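# Hang the ball-filled shallow basket on the stand's peg

## Task

Using its cord handle, hang the shallow basket from the peg on the stand. This only counts if all of the balls are still inside the basket at the end.

## Robot and tools

Robot: two arms, left_arm and right_arm, each with a parallel gripper. The scene frame has its origin at table-top height, halfway between the nominal arm bases. +z points up, +x points out over the table, and left_arm sits on the +y side. These names do not match image left and right. The calibrated bases are left_arm at (-0.042, +0.283, +0.026) m and right_arm at (-0.004, -0.246, +0.013) m, each turned very slightly about z.

Frames: everything about a hand (its pose, velocity, targets, and its wrist camera's pose) is given in that arm's own base frame. Fixed cameras and the table use the scene frame. Pose offsets follow the arm's base axes, and rotations turn about the Hand target position. In the gripper, the fingers point along +z and close along y. end_effector_position is the spot between the pads, about 1 cm behind the tips.

Row format, shared by all moving tools: one row is 14 numbers, each in [-1, 1]. The first seven are left_arm dx, dy, dz, rx, ry, rz, opening. The next seven are the same for right_arm. Always send all 14, even when one arm is idle. The six pose numbers are an offset from that arm's Hand target as it was when the action or move started. They are not measured from the previous row. A value of 1.0 equals 0.6 m of travel or 180 degrees of turn. rx, ry, rz together form one rotation vector. A translation longer than 1.0 is cut down along its direction. Opening is absolute, not an offset: +1 is fully open (0.094 m) and -1 is shut. Sending six zeros re-requests the current Hand target. The opening number is always obeyed, so 0 means half-open. To keep a gripper as it is, resend its present opening, shown in Tool commands.

execute_actions(actions, cameras): actions is a list of actions. Each action is a table of up to 15 rows, one per 1/30 s step, and lasts 0.5 s. A shorter table repeats its final row. Images are returned only for an empty actions list or when cameras names some. An empty list returns the full state, the scene number and the task.

move(target, speed, blend, opening_speed, grip_force, blocking, cameras): drives each gripper along a straight line. target is a single 14-number row or a list of up to 15 rows. Every row counts from the same starting Hand targets. speed is the top path speed in m/s, from 0.002 to 2.9, default 0.25. Turning is capped at twice that value in rad/s. You can give one speed or one per target. blend, in metres, rounds corners in a list; the default 0 stops at each point. opening_speed is how fast the commanded opening changes per second on the -1..1 scale, minimum 0.2; use it for gentle closing. grip_force is the per-pad force cap in newtons, 10 to 50. It stays in effect until changed, and low values close slowly. blocking=false returns after 0.5 s while the motion continues. A whole move is capped at 10 s. Paths do not avoid obstacles or the other arm. The result adds a move: line giving the ending (done, off_target, moving, held, fault) and any limits (paced = pose clipped, held = steps withheld). done means the arm is within 10 mm and 2 degrees of its goal. It says nothing about contact.

wait(seconds 0-10): lets time run while the last commands are held. stop(): brakes a running move. zoom_image(camera, region [x0,y0,x1,y1]): gives a closer look at the latest image of cam_high, cam_low, cam_left_wrist or cam_right_wrist. The region is in pixels, at most 504x504. finished_scene(scene): ends the scene for good; call it only once the basket hangs on its own with every ball inside.

Results: for each arm you get end_effector_position (m) and end_effector_quat_wxyz in its base frame, and the Hand target (the last commanded pose after clipping, which next offsets count from). You also get Tool commands and grip_measured, the finger opening on the command scale. It reads a little wide when empty and narrower than the object when squeezing. grip_effort_nm is the gripper motor effort; negative means closing, and it does not return to zero at rest. Joint positions and joint torques are included; torques 1-3 wrap at ±28 N m. Joint velocities are shown as within noise when the arm is still, and motor temperatures are also listed. The controller keeps commanded orientation within 40 degrees of the measured one. Friction can leave a gripper several centimetres short of its goal. Repeating the command or adding the missing distance fixes this; waiting does not. Joint ranges in rad: waist -2.618 to 3.054, shoulder 0 to 3.142, elbow 0 to 3.142 (straight at 2.901), wrist pitch and yaw ±1.571, wrist roll ±2.094.

Cameras: all four are 896x504. The calibration given is approximate: fixed cameras may be off by a couple of degrees and millimetres, and wrist images can lag while the arm moves.

Cautions: keep the arms and grippers apart. A clash, or one gripper closing on the other's fingers, can fail the scene. Move slowly near contact, since speed and overshoot past a surface raise the force. To stop a push, command the target back past where the gripper is. Do not hit the stand, table or other fixed items hard. Do not drop the basket or tip out the balls, and do not let anything leave the table. Keep paths away from an arm's own base, and avoid nearly straight arms. Avoid putting strain on wrist camera cables. Watch motor heat from holding loads, long reaches or pushing at unreachable goals. At 75 °C a MOTOR HOT warning appears, at 90 °C the arm folds and stops for the rest of the scene, and at 100 °C it goes limp. Loose objects may get small random pushes.

Each tool is called after "Request:" as name(argument=value, ...), one argument or row to a line, values as JSON.

## Session

Request:
execute_actions(
  actions=[],
)

Scene clock: 0.00 s.
left_arm: end_effector_position=(+0.3793, +0.0249, +0.1512) grip_measured=+1.000 grip_effort_nm=n/a end_effector_quat_wxyz=(+0.695, -0.050, +0.716, +0.042) | right_arm: end_effector_position=(+0.3463, -0.0380, +0.1435) grip_measured=+1.000 grip_effort_nm=n/a end_effector_quat_wxyz=(+0.698, +0.114, +0.706, -0.033)
Joint positions: left_arm=[0.002 1.549 0.216 1.303 -0.128 -0.013 0.094] | right_arm=[-0.011 1.503 0.088 1.39 0.196 0.117 0.094]
Joint velocities: within noise
Joint torques (N m): no reading
Motor temperatures (°C): left_arm=[31 26 35 31 28 26 27] | right_arm=[24 29 35 23 27 24 24]
Heat: left arm: 35 °C; right arm: 35 °C.
Hand target: left_arm +0.3811, +0.0249, +0.1598; +0.705, -0.050, +0.706, +0.042 | right_arm +0.3478, -0.0380, +0.1498; +0.705, +0.114, +0.699, -0.032
Tool commands: left_gripper/opening=+1.0 right_gripper/opening=+1.0
camera_calibration:
cam_left_wrist: T_world_to_cam=[[0.0951106, -0.983735, 0.152382, -0.0394727], [-0.405231, -0.178079, -0.896703, 0.32527], [0.909253, 0.0235361, -0.415577, -0.16925], [0, 0, 0, 1]] pos_world=[0.289455, 0.0230768, 0.227349]
cam_right_wrist: T_world_to_cam=[[-0.249168, -0.968279, 0.0187425, 0.0402686], [-0.389607, 0.0825027, -0.917278, 0.302081], [0.886635, -0.235859, -0.397805, -0.148421], [0, 0, 0, 1]] pos_world=[0.259322, -0.0209377, 0.217295]

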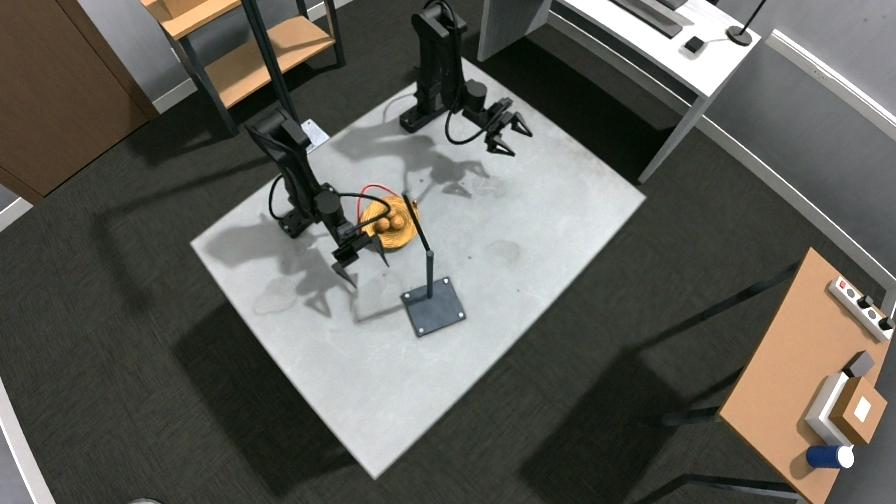

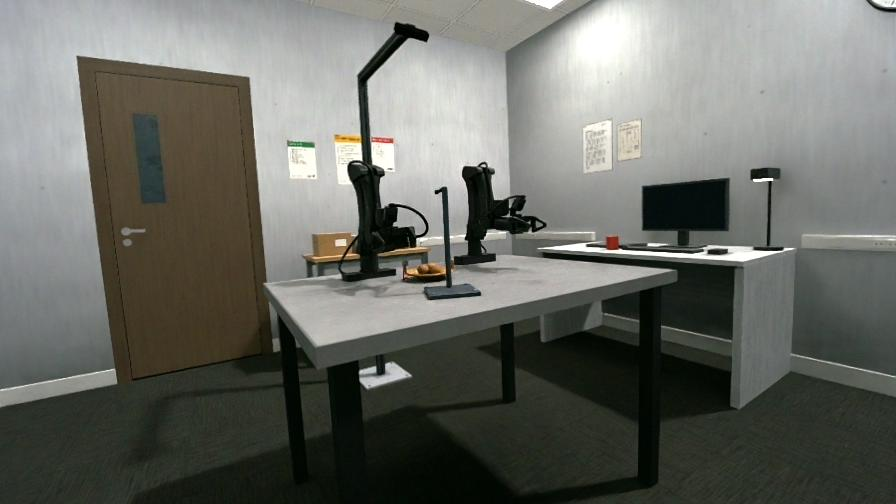

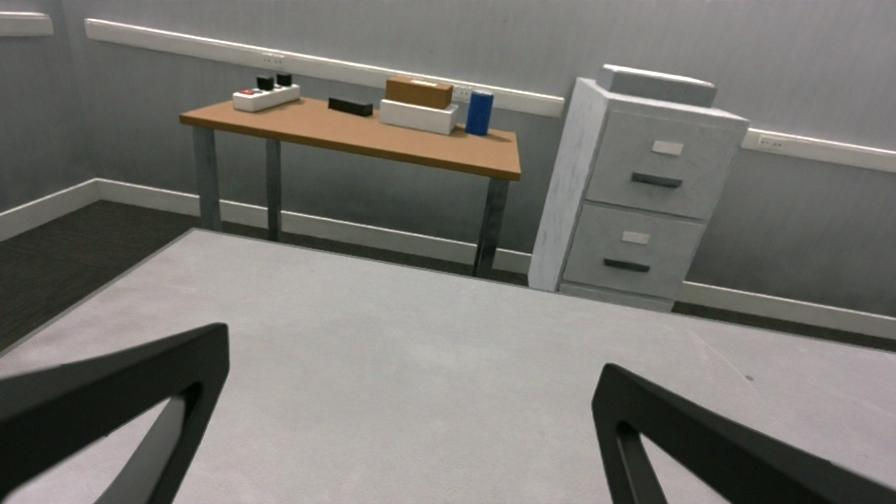

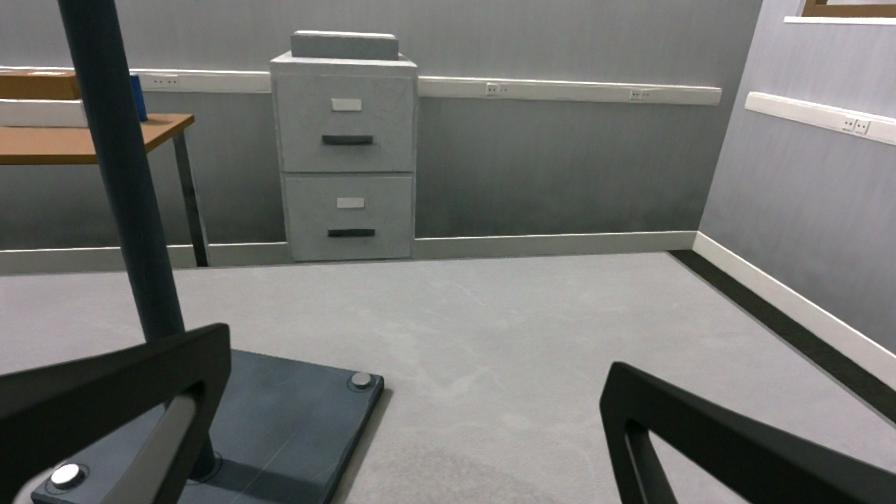

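Request:
move(
  target=[
    [0,0,0,0,0,0,1,-0.096,0.063,0.084,-0.12,0.209,0.161,0.2],
    [0,0,0,0,0,0,1,-0.46,0.3588,0.0837,-0.2673,0.4653,0.3586,0.2],
  ],
  blend=[0.04,0],
  speed=0.25,
  cameras=["all"],
)

Request:
zoom_image(
  camera="cam_high",
  region=[330, 160, 490, 350],
)

Scene clock: 18.27 s.
left_arm: end_effector_position=(+0.3793, +0.0249, +0.1512) grip_measured=+1.000 grip_effort_nm=0.00 end_effector_quat_wxyz=(+0.695, -0.050, +0.716, +0.042) | right_arm: end_effector_position=(+0.0739, +0.1744, +0.1917) grip_measured=+0.202 grip_effort_nm=-0.09 end_effector_quat_wxyz=(+0.027, -0.537, +0.843, +0.012)
Joint positions: left_arm=[0.002 1.549 0.216 1.303 -0.128 -0.013 0.094] | right_arm=[1.175 1.238 1.295 -1.569 0.011 0.04 0.056]
Joint torques (N m): left_arm=[-0.03 -4.83 4.83 2.4 0.01 -0.01] | right_arm=[0.59 -2.43 7.41 0.26 -0.1 0.09]
Heat: left arm: 35 °C; right arm: 36 °C.
Hand target: left_arm +0.3811, +0.0249, +0.1598; +0.705, -0.050, +0.706, +0.042 | right_arm +0.0718, +0.1772, +0.2000; +0.000, -0.537, +0.844, +0.000
Off the commanded pose: left_arm 0.009 m, 2 deg | right_arm 0.009 m, 3 deg.
joint sent to its limit (right arm) — joint 4 (wrist pitch), lower limit. The joint targets are off in orientation, not in position.
move: off_target (right_arm)
camera_calibration:
cam_left_wrist: T_world_to_cam=[[0.0951106, -0.983735, 0.152382, -0.0394727], [-0.405231, -0.178079, -0.896703, 0.32527], [0.909253, 0.0235361, -0.415577, -0.16925], [0, 0, 0, 1]] pos_world=[0.289455, 0.0230768, 0.227349]
cam_right_wrist: T_world_to_cam=[[0.950857, -0.303599, 0.0608167, -0.0356705], [-0.30654, -0.895343, 0.323102, 0.149264], [-0.0436419, -0.325867, -0.944408, 0.351707], [0, 0, 0, 1]] pos_world=[0.0950222, 0.237423, 0.286096]

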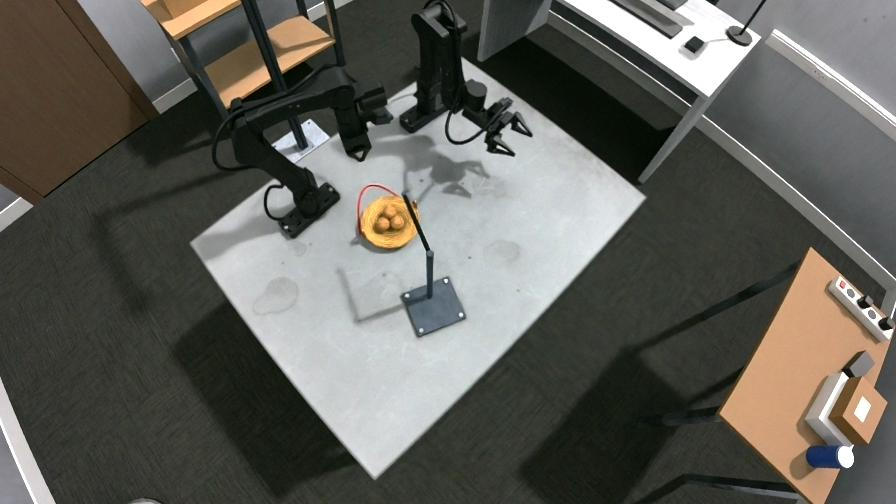

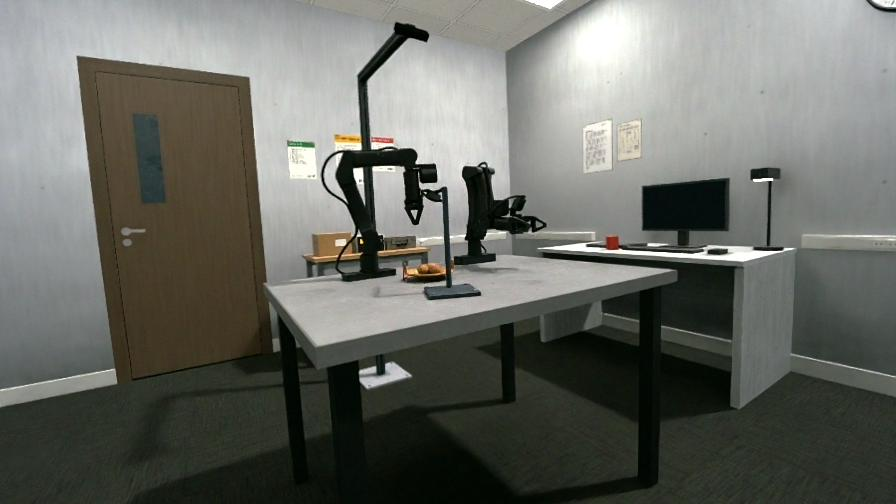

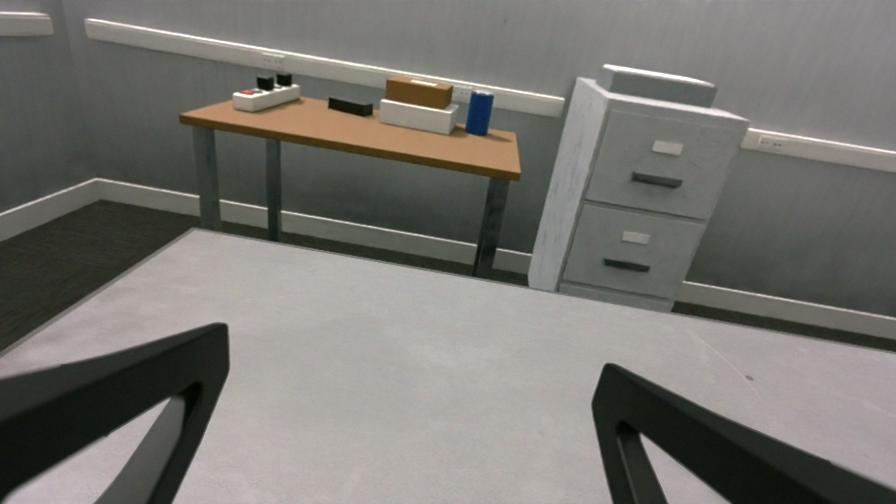

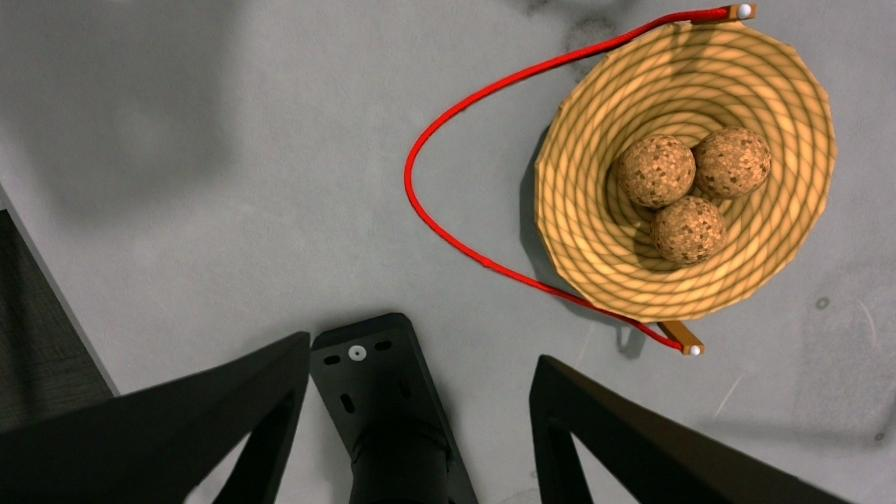

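Scaled by 2.653 from the camera's 896x504 image, which has a finer 1280x720 frame.

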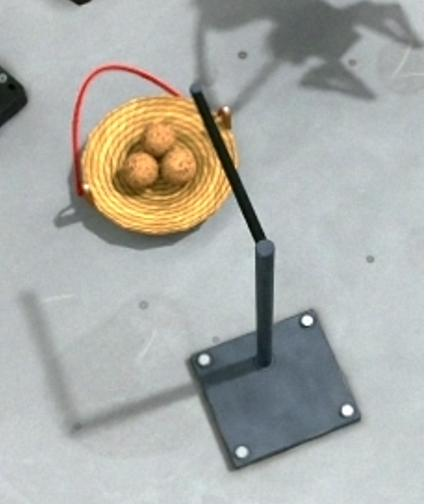

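Request:
move(
  target=[0,0,0,0,0,0,1,-0.0172,-0.0028,-0.2417,0,0,0.0833,-0.15],
  speed=0.2,
  cameras=["cam_right_wrist","cam_low"],
)

Scene clock: 27.30 s.
left_arm: end_effector_position=(+0.3793, +0.0249, +0.1512) grip_measured=+1.000 grip_effort_nm=-0.01 end_effector_quat_wxyz=(+0.695, -0.050, +0.716, +0.042) | right_arm: end_effector_position=(+0.0630, +0.1722, +0.0578) grip_measured=-0.148 grip_effort_nm=-0.09 end_effector_quat_wxyz=(-0.001, -0.638, +0.770, -0.007)
Joint positions: left_arm=[0.002 1.549 0.216 1.303 -0.128 -0.013 0.094] | right_arm=[1.225 1.268 0.779 -1.09 0.01 -0.158 0.04]
Joint torques (N m): left_arm=[-0.02 -4.77 4.82 2.41 0.02 -0.01] | right_arm=[0.35 -2.45 4.38 0.46 -0.11 -0.06]
Motor temperatures (°C): left_arm=[31 27 36 36 28 26 27] | right_arm=[24 30 37 25 27 24 24]
Heat: left arm: 36 °C; right arm: 37 °C.
Hand target: left_arm +0.3811, +0.0249, +0.1598; +0.705, -0.050, +0.706, +0.042 | right_arm +0.0616, +0.1757, +0.0550; +0.001, -0.642, +0.767, +0.000
Off the commanded pose: left_arm 0.009 m, 2 deg | right_arm 0.005 m, 1 deg.
move: done
camera_calibration:
cam_right_wrist: T_world_to_cam=[[0.996997, -0.05703, 0.0523879, -0.0626935], [-0.0729206, -0.919103, 0.387212, 0.172878], [0.0260672, -0.389869, -0.920501, 0.229199], [0, 0, 0, 1]] pos_world=[0.069137, 0.244675, 0.147322]
Images, in order (width x height): cam_low 896x504, cam_right_wrist 896x504.

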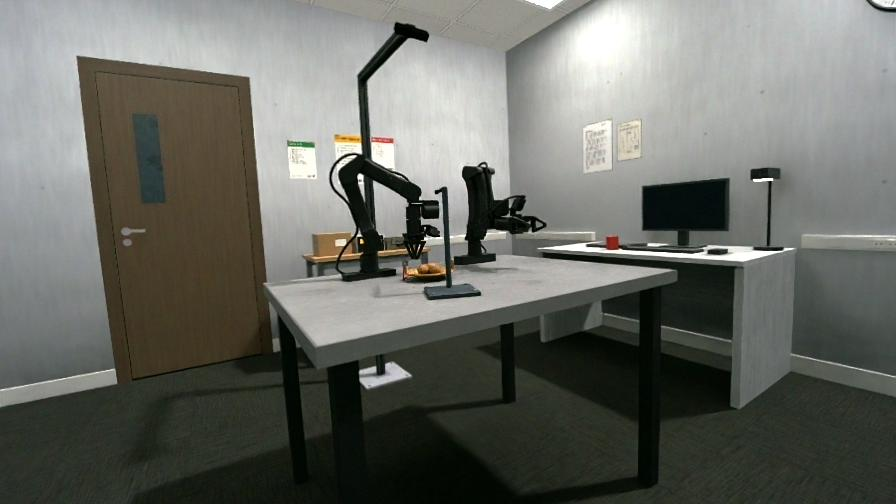

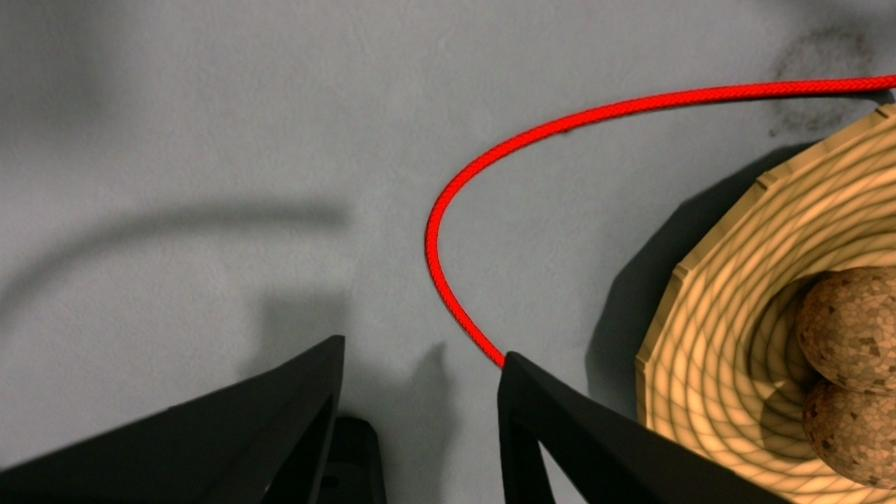

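Request:
move(
  target=[
    [0,0,0,0,0,0,1,0,0,-0.075,0,0,0,-0.15],
    [0,0,0,0,0,0,1,0,0,-0.0942,0,0,0,-0.15],
  ],
  speed=[0.12,0.03],
  blend=[0.005,0],
  cameras=["cam_right_wrist"],
)

Request:
zoom_image(
  camera="cam_right_wrist",
  region=[280, 250, 580, 450],
)

Scene clock: 30.53 s.
left_arm: end_effector_position=(+0.3793, +0.0249, +0.1512) grip_measured=+1.000 grip_effort_nm=-0.01 end_effector_quat_wxyz=(+0.695, -0.050, +0.716, +0.042) | right_arm: end_effector_position=(+0.0631, +0.1724, +0.0007) grip_measured=-0.148 grip_effort_nm=-0.09 end_effector_quat_wxyz=(-0.002, -0.638, +0.770, -0.007)
Joint positions: left_arm=[0.002 1.549 0.216 1.303 -0.128 -0.013 0.094] | right_arm=[1.225 1.373 0.609 -0.818 0.01 -0.159 0.04]
Joint torques (N m): left_arm=[-0.05 -4.81 4.86 2.41 0.02 -0.03] | right_arm=[0.39 -2.92 4 0.47 -0.11 -0.05]
Heat: left arm: 36 °C; right arm: 37 °C.
Hand target: left_arm +0.3811, +0.0249, +0.1598; +0.705, -0.050, +0.706, +0.042 | right_arm +0.0616, +0.1757, -0.0015; +0.001, -0.642, +0.767, +0.000
Off the commanded pose: left_arm 0.009 m, 2 deg | right_arm 0.004 m, 1 deg.
move: done
camera_calibration:
cam_right_wrist: T_world_to_cam=[[0.997053, -0.0565858, 0.0517946, -0.0598333], [-0.0723282, -0.918411, 0.38896, 0.195033], [0.0255592, -0.39156, -0.919797, 0.177087], [0, 0, 0, 1]] pos_world=[0.0692372, 0.245075, 0.0901229]
Images, in order (width x height): cam_right_wrist 896x504.

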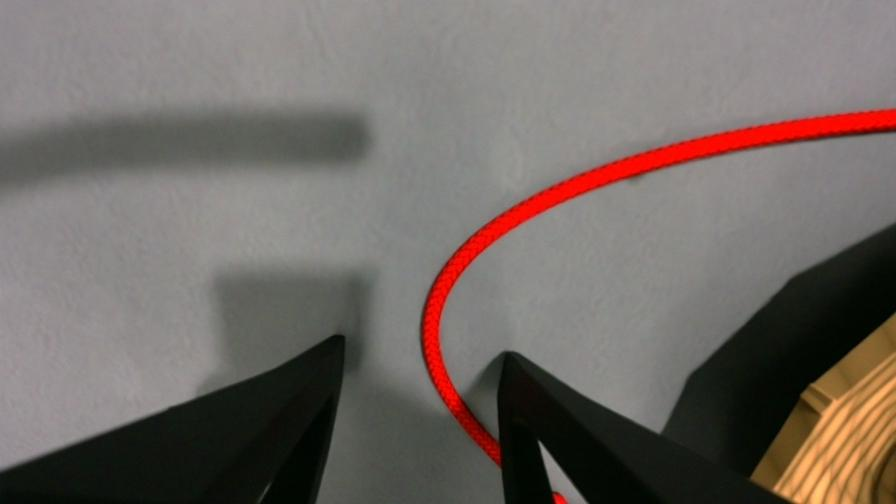

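Scaled by 1.680 from the camera's 896x504 image, which has a finer 1280x720 frame.

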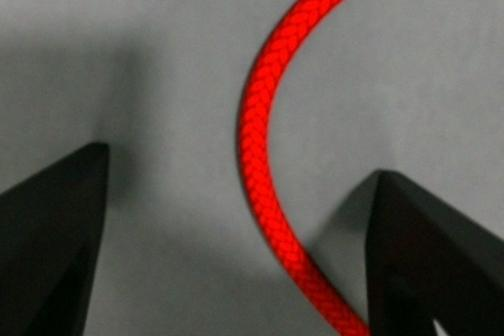

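Request:
move(
  target=[0,0,0,0,0,0,1,0.001,0,0,0,0,0,-1],
  speed=0.03,
  opening_speed=0.4,
  grip_force=40,
  cameras=["cam_right_wrist"],
)

Scene clock: 33.70 s.
left_arm: end_effector_position=(+0.3793, +0.0249, +0.1512) grip_measured=+1.000 grip_effort_nm=-0.01 end_effector_quat_wxyz=(+0.695, -0.050, +0.716, +0.042) | right_arm: end_effector_position=(+0.0632, +0.1726, +0.0007) grip_measured=-0.953 grip_effort_nm=-0.83 end_effector_quat_wxyz=(-0.002, -0.639, +0.769, -0.007)
Joint positions: left_arm=[0.002 1.549 0.216 1.303 -0.128 -0.013 0.094] | right_arm=[1.225 1.373 0.609 -0.817 0.01 -0.162 0.002]
Joint torques (N m): left_arm=[0.05 -4.81 4.88 2.42 0.02 0] | right_arm=[0.14 -2.84 4.07 0.46 -0.11 -0.07]
Heat: left arm: 37 °C; right arm: 37 °C.
Hand target: left_arm +0.3811, +0.0249, +0.1598; +0.705, -0.050, +0.706, +0.042 | right_arm +0.0621, +0.1757, -0.0015; +0.001, -0.642, +0.767, +0.000
Off the commanded pose: left_arm 0.009 m, 2 deg | right_arm 0.004 m, 1 deg.
grip_force (N): 40, 40
move: done
camera_calibration:
cam_right_wrist: T_world_to_cam=[[0.997211, -0.0535911, 0.05195, -0.0603938], [-0.0696119, -0.91889, 0.388324, 0.19506], [0.0269256, -0.390857, -0.920057, 0.17698], [0, 0, 0, 1]] pos_world=[0.0690385, 0.245176, 0.0902227]
Images, in order (width x height): cam_right_wrist 896x504.

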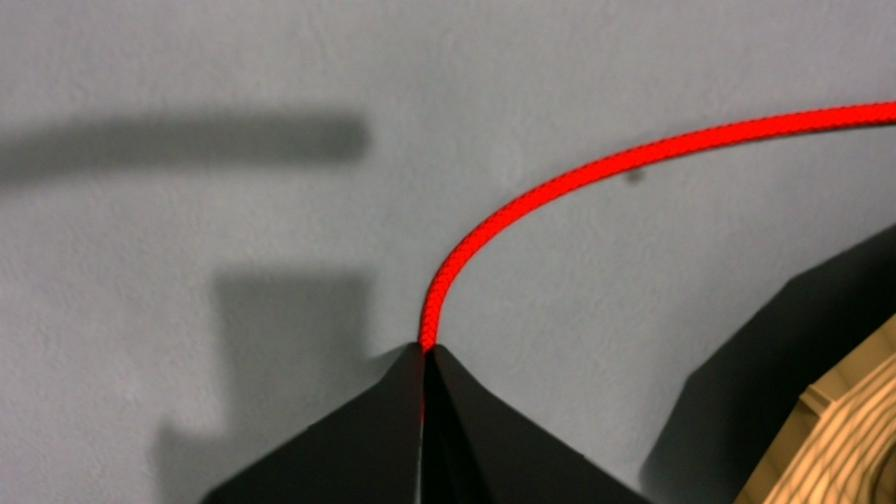

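Request:
move(
  target=[
    [0,0,0,0,0,0,1,-0.002,0.0015,0.1658,0.005,-0.0245,0.0036,-1],
    [0,0,0,0,0,0,1,0.0667,-0.0205,0.2792,0.0176,-0.0858,0.0127,-1],
    [0,0,0,0,0,0,1,0.1757,-0.0523,0.3508,0.0351,-0.1716,0.0254,-1],
    [0,0,0,0,0,0,1,0.2898,-0.0803,0.3892,0.0502,-0.2451,0.0363,-1],
  ],
  blend=[0.03,0.03,0.03,0],
  speed=0.12,
  cameras=["cam_high","cam_low","cam_right_wrist"],
)

Request:
zoom_image(
  camera="cam_low",
  region=[360, 150, 520, 310],
)

Scene clock: 59.27 s.
left_arm: end_effector_position=(+0.3793, +0.0249, +0.1512) grip_measured=+1.000 grip_effort_nm=-0.01 end_effector_quat_wxyz=(+0.695, -0.050, +0.716, +0.042) | right_arm: end_effector_position=(+0.2343, +0.1258, +0.2284) grip_measured=-0.954 grip_effort_nm=-0.86 end_effector_quat_wxyz=(-0.322, +0.640, -0.673, +0.184)
Joint positions: left_arm=[0.002 1.549 0.216 1.303 -0.128 -0.013 0.094] | right_arm=[0.696 0.939 1.025 -0.948 0.308 -0.939 0.002]
Joint torques (N m): left_arm=[-0.02 -4.82 4.86 2.41 0.03 -0.03] | right_arm=[-0.49 -2.19 5.08 1.44 0.03 0.02]
Heat: left arm: 38 °C; right arm: 36 °C.
Hand target: left_arm +0.3811, +0.0249, +0.1598; +0.705, -0.050, +0.706, +0.042 | right_arm +0.2360, +0.1274, +0.2320; -0.337, +0.635, -0.671, +0.182
Off the commanded pose: left_arm 0.009 m, 2 deg | right_arm 0.004 m, 2 deg.
grip_force (N): 40, 40
move: done
camera_calibration:
cam_right_wrist: T_world_to_cam=[[0.701234, 0.00760292, 0.71289, -0.334625], [-0.150931, -0.975695, 0.158869, 0.154229], [0.696771, -0.219001, -0.683043, 0.130837], [0, 0, 0, 1]] pos_world=[0.166765, 0.181678, 0.303417]
Images, in order (width x height): cam_high 896x504, cam_low 896x504, cam_right_wrist 896x504.

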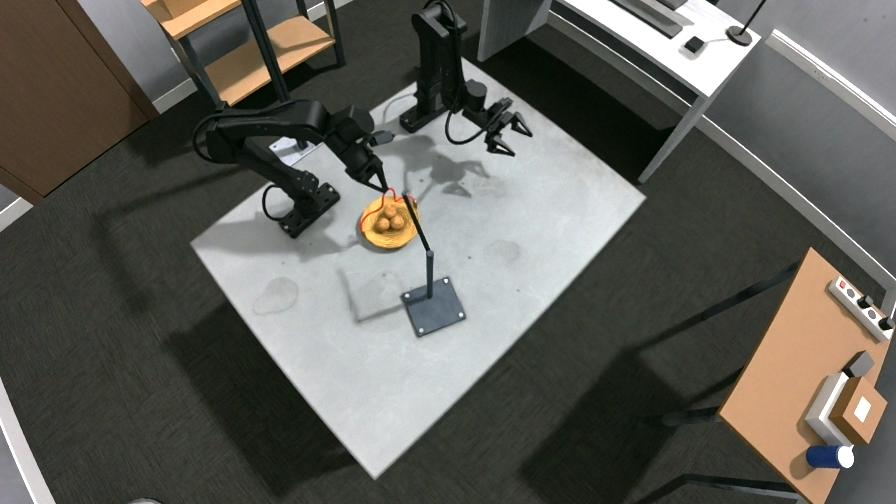

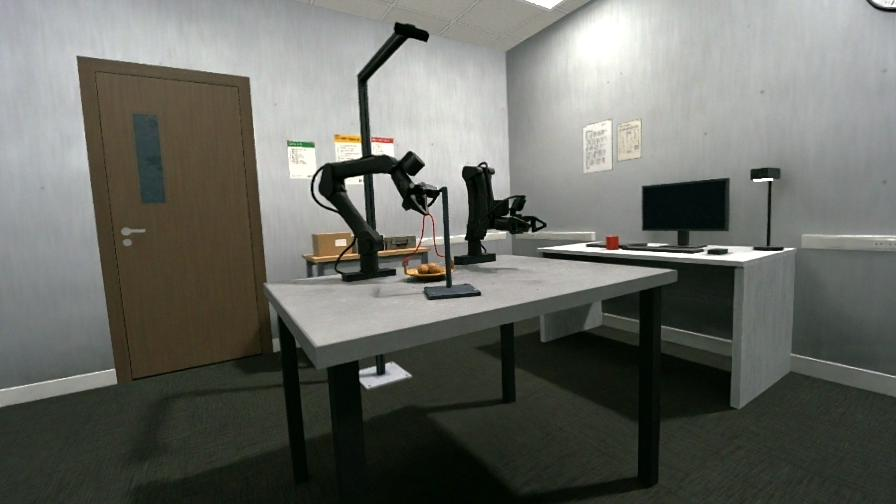

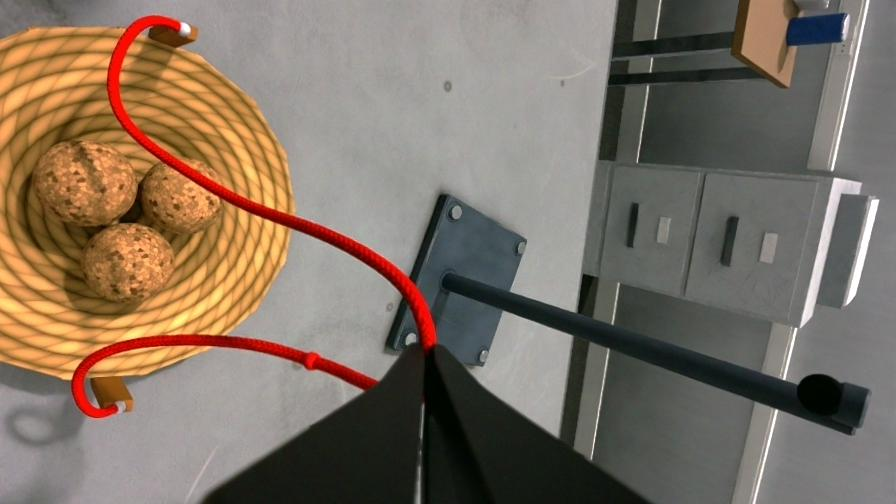

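Scaled by 3.150 from the camera's 896x504 image, which has a finer 1280x720 frame.

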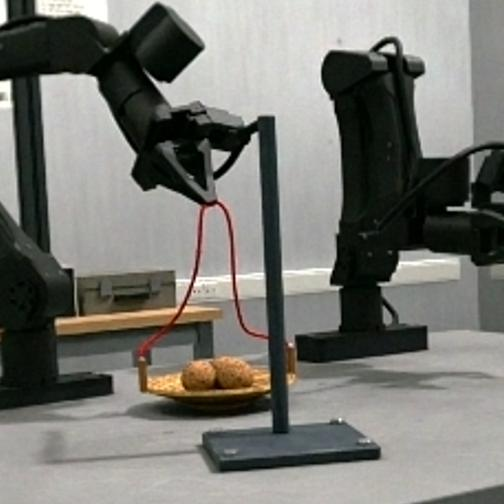

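Request:
move(
  target=[
    [0,0,0,0,0,0,1,-0.0183,-0.004,0.01,0,0,0,-1],
    [0,0,0,0,0,0,1,-0.0183,-0.004,0.12,0,0,0,-1],
  ],
  blend=[0.008,0],
  speed=[0.06,0.03],
  cameras=["cam_high","cam_low","cam_right_wrist"],
)

Request:
zoom_image(
  camera="cam_low",
  region=[360, 150, 520, 310],
)

Scene clock: 64.80 s.
left_arm: end_effector_position=(+0.3793, +0.0249, +0.1512) grip_measured=+1.000 grip_effort_nm=-0.01 end_effector_quat_wxyz=(+0.695, -0.050, +0.716, +0.042) | right_arm: end_effector_position=(+0.2227, +0.1223, +0.2873) grip_measured=-0.954 grip_effort_nm=-0.86 end_effector_quat_wxyz=(-0.313, +0.646, -0.672, +0.180)
Joint positions: left_arm=[0.002 1.549 0.216 1.303 -0.128 -0.013 0.094] | right_arm=[0.719 1.017 1.329 -1.202 0.313 -0.924 0.002]
Joint torques (N m): left_arm=[-0.02 -4.82 4.85 2.4 0.02 -0.02] | right_arm=[0.57 -1.16 8.28 1.28 0.22 0.15]
Heat: left arm: 38 °C; right arm: 37 °C.
Hand target: left_arm +0.3811, +0.0249, +0.1598; +0.705, -0.050, +0.706, +0.042 | right_arm +0.2250, +0.1251, +0.3040; -0.337, +0.635, -0.671, +0.182
Off the commanded pose: left_arm 0.009 m, 2 deg | right_arm 0.017 m, 3 deg.
grip_force (N): 40, 40
move: off_target (right_arm); blend cut to 0.0063 m at target 1
camera_calibration:
cam_right_wrist: T_world_to_cam=[[0.71568, 0.0215614, 0.698095, -0.369181], [-0.13914, -0.975086, 0.172762, 0.133047], [0.684428, -0.220775, -0.69485, 0.184759], [0, 0, 0, 1]] pos_world=[0.156273, 0.178482, 0.363118]
Images, in order (width x height): cam_high 896x504, cam_low 896x504, cam_right_wrist 896x504.

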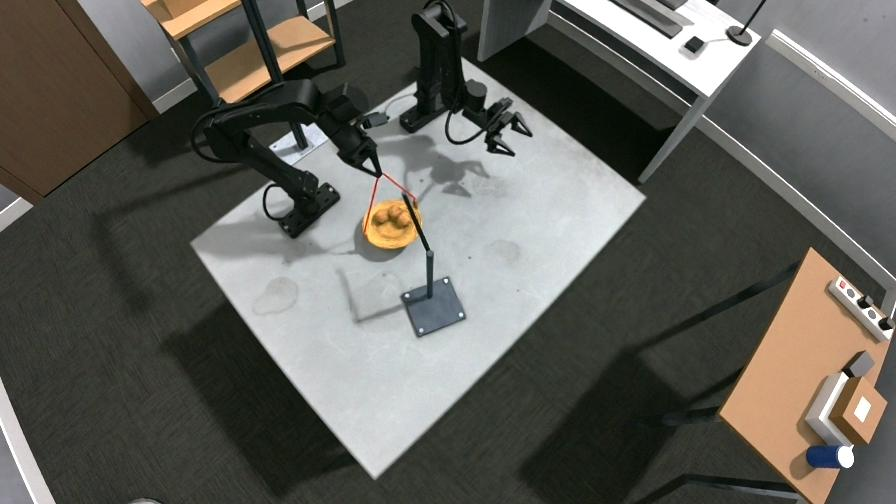

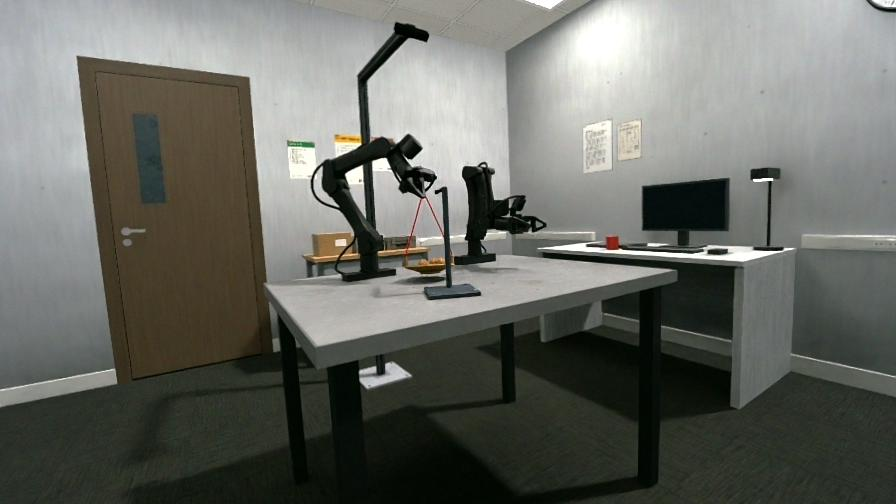

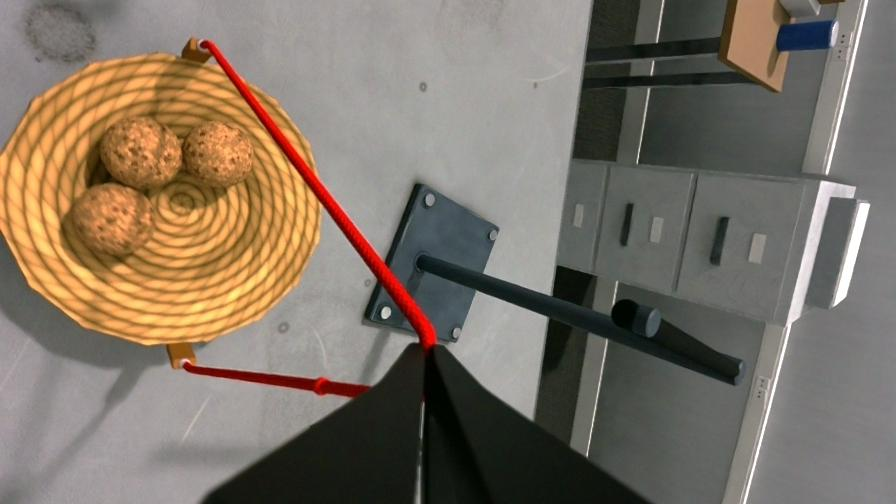

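Scaled by 3.150 from the camera's 896x504 image, which has a finer 1280x720 frame.

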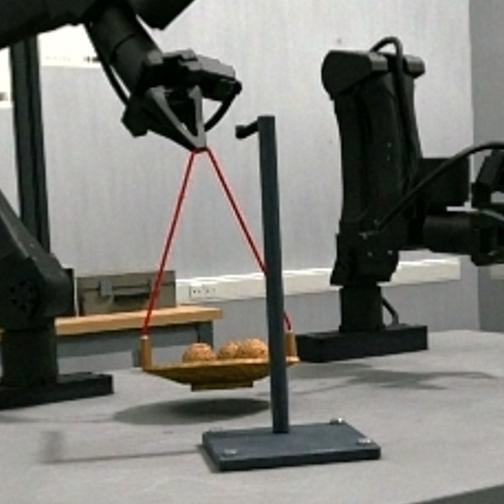

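Request:
zoom_image(
  camera="cam_right_wrist",
  region=[380, 220, 780, 420],
)

Scaled by 1.260 from the camera's 896x504 image, which has a finer 1280x720 frame.

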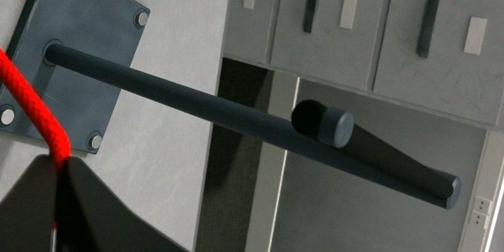

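Request:
move(
  target=[0,0,0,0,0,0,1,0.0567,0.0267,0.085,0,0,0,-1],
  speed=0.06,
  cameras=["cam_high","cam_low","cam_right_wrist"],
)

Request:
zoom_image(
  camera="cam_low",
  region=[360, 150, 520, 310],
)

Request:
zoom_image(
  camera="cam_right_wrist",
  region=[380, 180, 780, 420],
)

Scene clock: 70.67 s.
left_arm: end_effector_position=(+0.3793, +0.0249, +0.1512) grip_measured=+1.000 grip_effort_nm=0.00 end_effector_quat_wxyz=(+0.695, -0.050, +0.716, +0.042) | right_arm: end_effector_position=(+0.2565, +0.1404, +0.3395) grip_measured=-0.954 grip_effort_nm=-0.85 end_effector_quat_wxyz=(-0.315, +0.644, -0.674, +0.180)
Joint positions: left_arm=[0.002 1.549 0.216 1.303 -0.128 -0.013 0.094] | right_arm=[0.672 1.245 1.681 -1.311 0.285 -0.958 0.002]
Joint torques (N m): left_arm=[0.02 -4.81 4.86 2.38 0.01 -0.02] | right_arm=[-0.43 -2.67 7.9 1.31 0.06 0]
Heat: left arm: 39 °C; right arm: 38 °C.
Hand target: left_arm +0.3811, +0.0249, +0.1598; +0.705, -0.050, +0.706, +0.042 | right_arm +0.2591, +0.1410, +0.3549; -0.337, +0.635, -0.671, +0.182
Off the commanded pose: left_arm 0.009 m, 2 deg | right_arm 0.016 m, 3 deg.
grip_force (N): 40, 40
move: off_target (right_arm)
camera_calibration:
cam_right_wrist: T_world_to_cam=[[0.713979, 0.0154798, 0.699996, -0.429611], [-0.14405, -0.97512, 0.168492, 0.14909], [0.685189, -0.221134, -0.693986, 0.201461], [0, 0, 0, 1]] pos_world=[0.190171, 0.19658, 0.415417]
Images, in order (width x height): cam_high 896x504, cam_low 896x504, cam_right_wrist 896x504.

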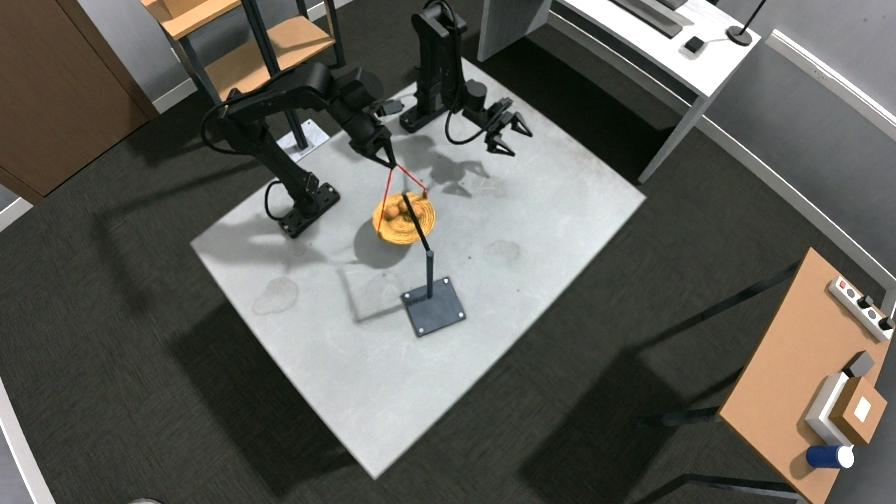

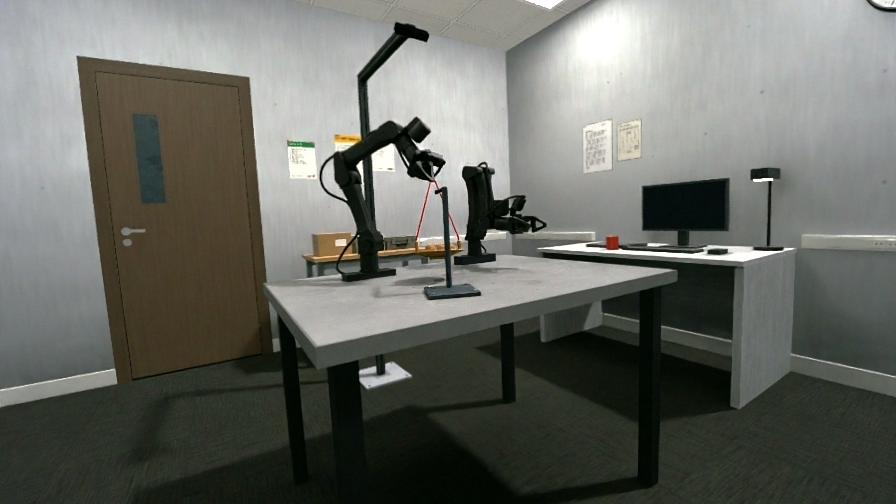

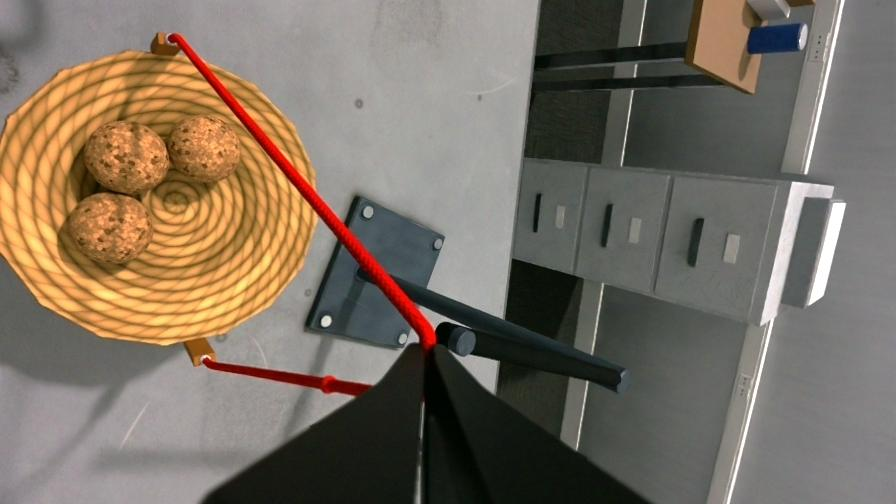

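Scaled by 3.150 from the camera's 896x504 image, which has a finer 1280x720 frame.

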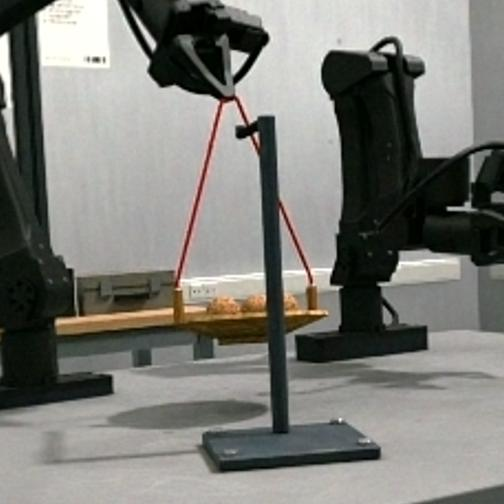

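Scaled by 1.260 from the camera's 896x504 image, which has a finer 1280x720 frame.

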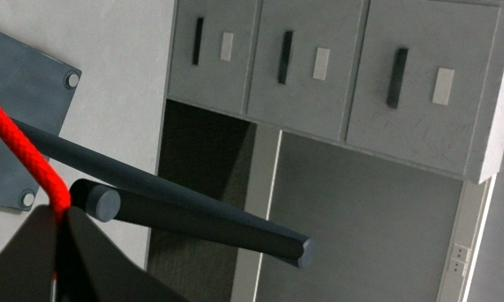

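Request:
move(
  target=[0,0,0,0,0,0,1,0.1305,-0.0617,0.005,0,0,0,-1],
  speed=0.05,
  cameras=["cam_high","cam_low","cam_right_wrist"],
)

Request:
zoom_image(
  camera="cam_low",
  region=[360, 150, 520, 310],
)

Request:
zoom_image(
  camera="cam_high",
  region=[340, 130, 480, 290],
)

Scene clock: 75.07 s.
left_arm: end_effector_position=(+0.3793, +0.0249, +0.1512) grip_measured=+1.000 grip_effort_nm=-0.01 end_effector_quat_wxyz=(+0.695, -0.050, +0.716, +0.042) | right_arm: end_effector_position=(+0.3284, +0.0998, +0.3360) grip_measured=-0.954 grip_effort_nm=-0.85 end_effector_quat_wxyz=(-0.299, +0.645, -0.682, +0.171)
Joint positions: left_arm=[0.002 1.549 0.216 1.303 -0.128 -0.013 0.094] | right_arm=[0.321 1.408 1.796 -1.256 0.054 -1.213 0.002]
Joint torques (N m): left_arm=[0.01 -4.83 4.83 2.39 0 -0.02] | right_arm=[-0.42 -4.53 8.06 1.64 -0.17 0]
Heat: left arm: 39 °C; right arm: 38 °C.
Hand target: left_arm +0.3811, +0.0249, +0.1598; +0.705, -0.050, +0.706, +0.042 | right_arm +0.3374, +0.1041, +0.3579; -0.337, +0.635, -0.671, +0.182
Off the commanded pose: left_arm 0.009 m, 2 deg | right_arm 0.024 m, 5 deg.
grip_force (N): 40, 40
move: off_target (right_arm)
camera_calibration:
cam_right_wrist: T_world_to_cam=[[0.740207, 0.0115106, 0.672281, -0.476787], [-0.147445, -0.972738, 0.178998, 0.117733], [0.656014, -0.23162, -0.71833, 0.159608], [0, 0, 0, 1]] pos_world=[0.265574, 0.15698, 0.414112]
Images, in order (width x height): cam_high 896x504, cam_low 896x504, cam_right_wrist 896x504.

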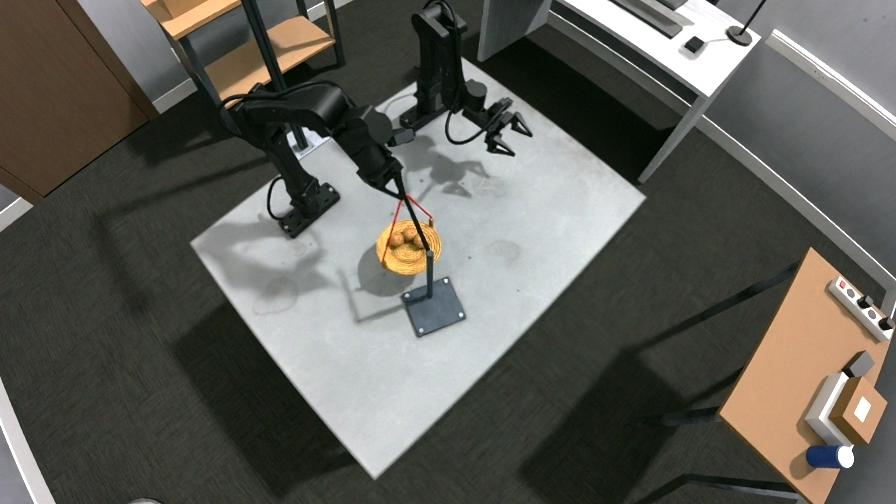

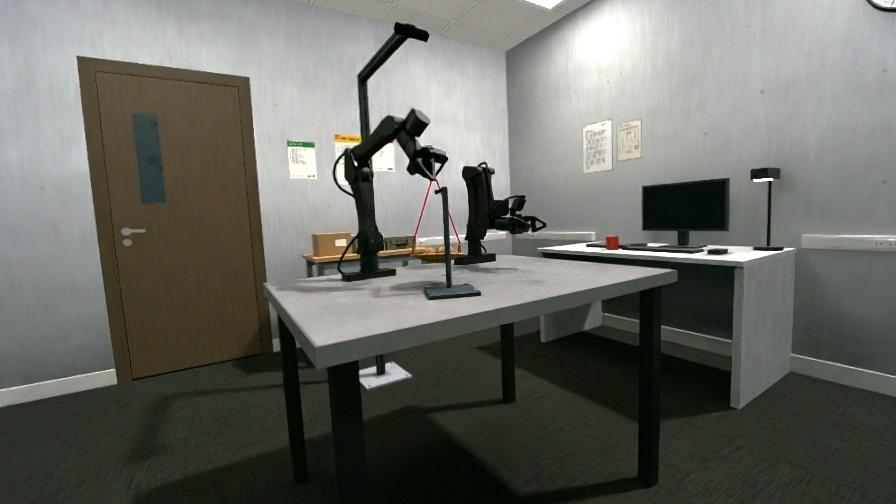

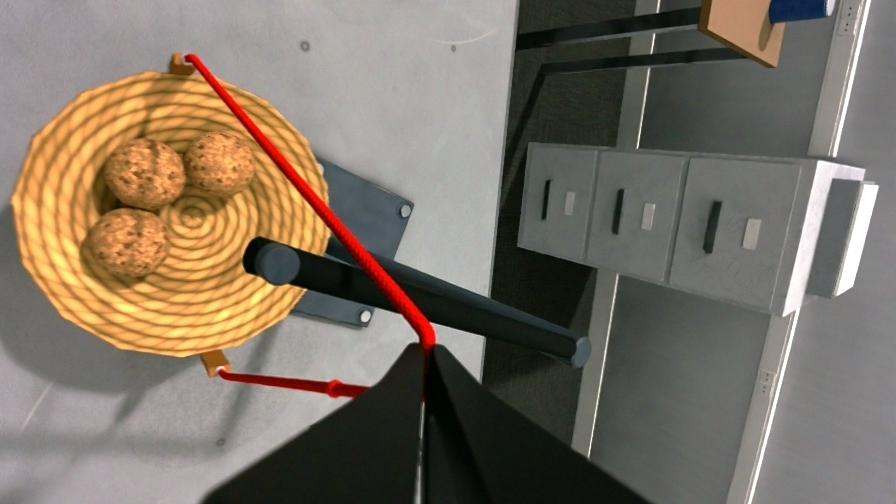

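Scaled by 3.150 from the camera's 896x504 image, which has a finer 1280x720 frame.

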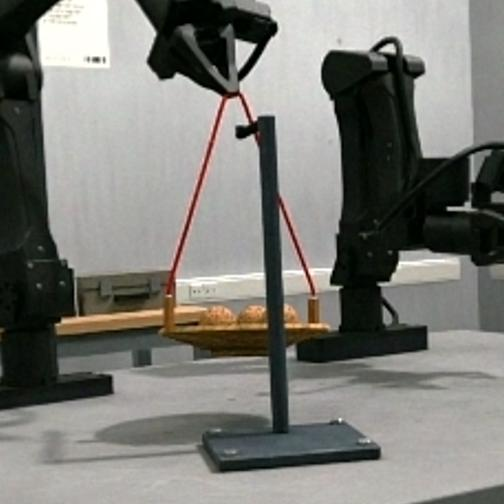

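Scaled by 3.150 from the camera's 896x504 image, which has a finer 1280x720 frame.

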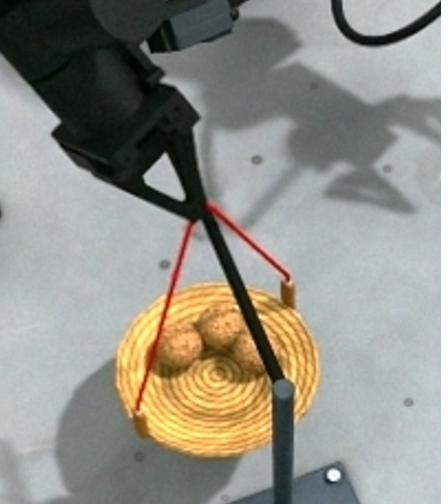

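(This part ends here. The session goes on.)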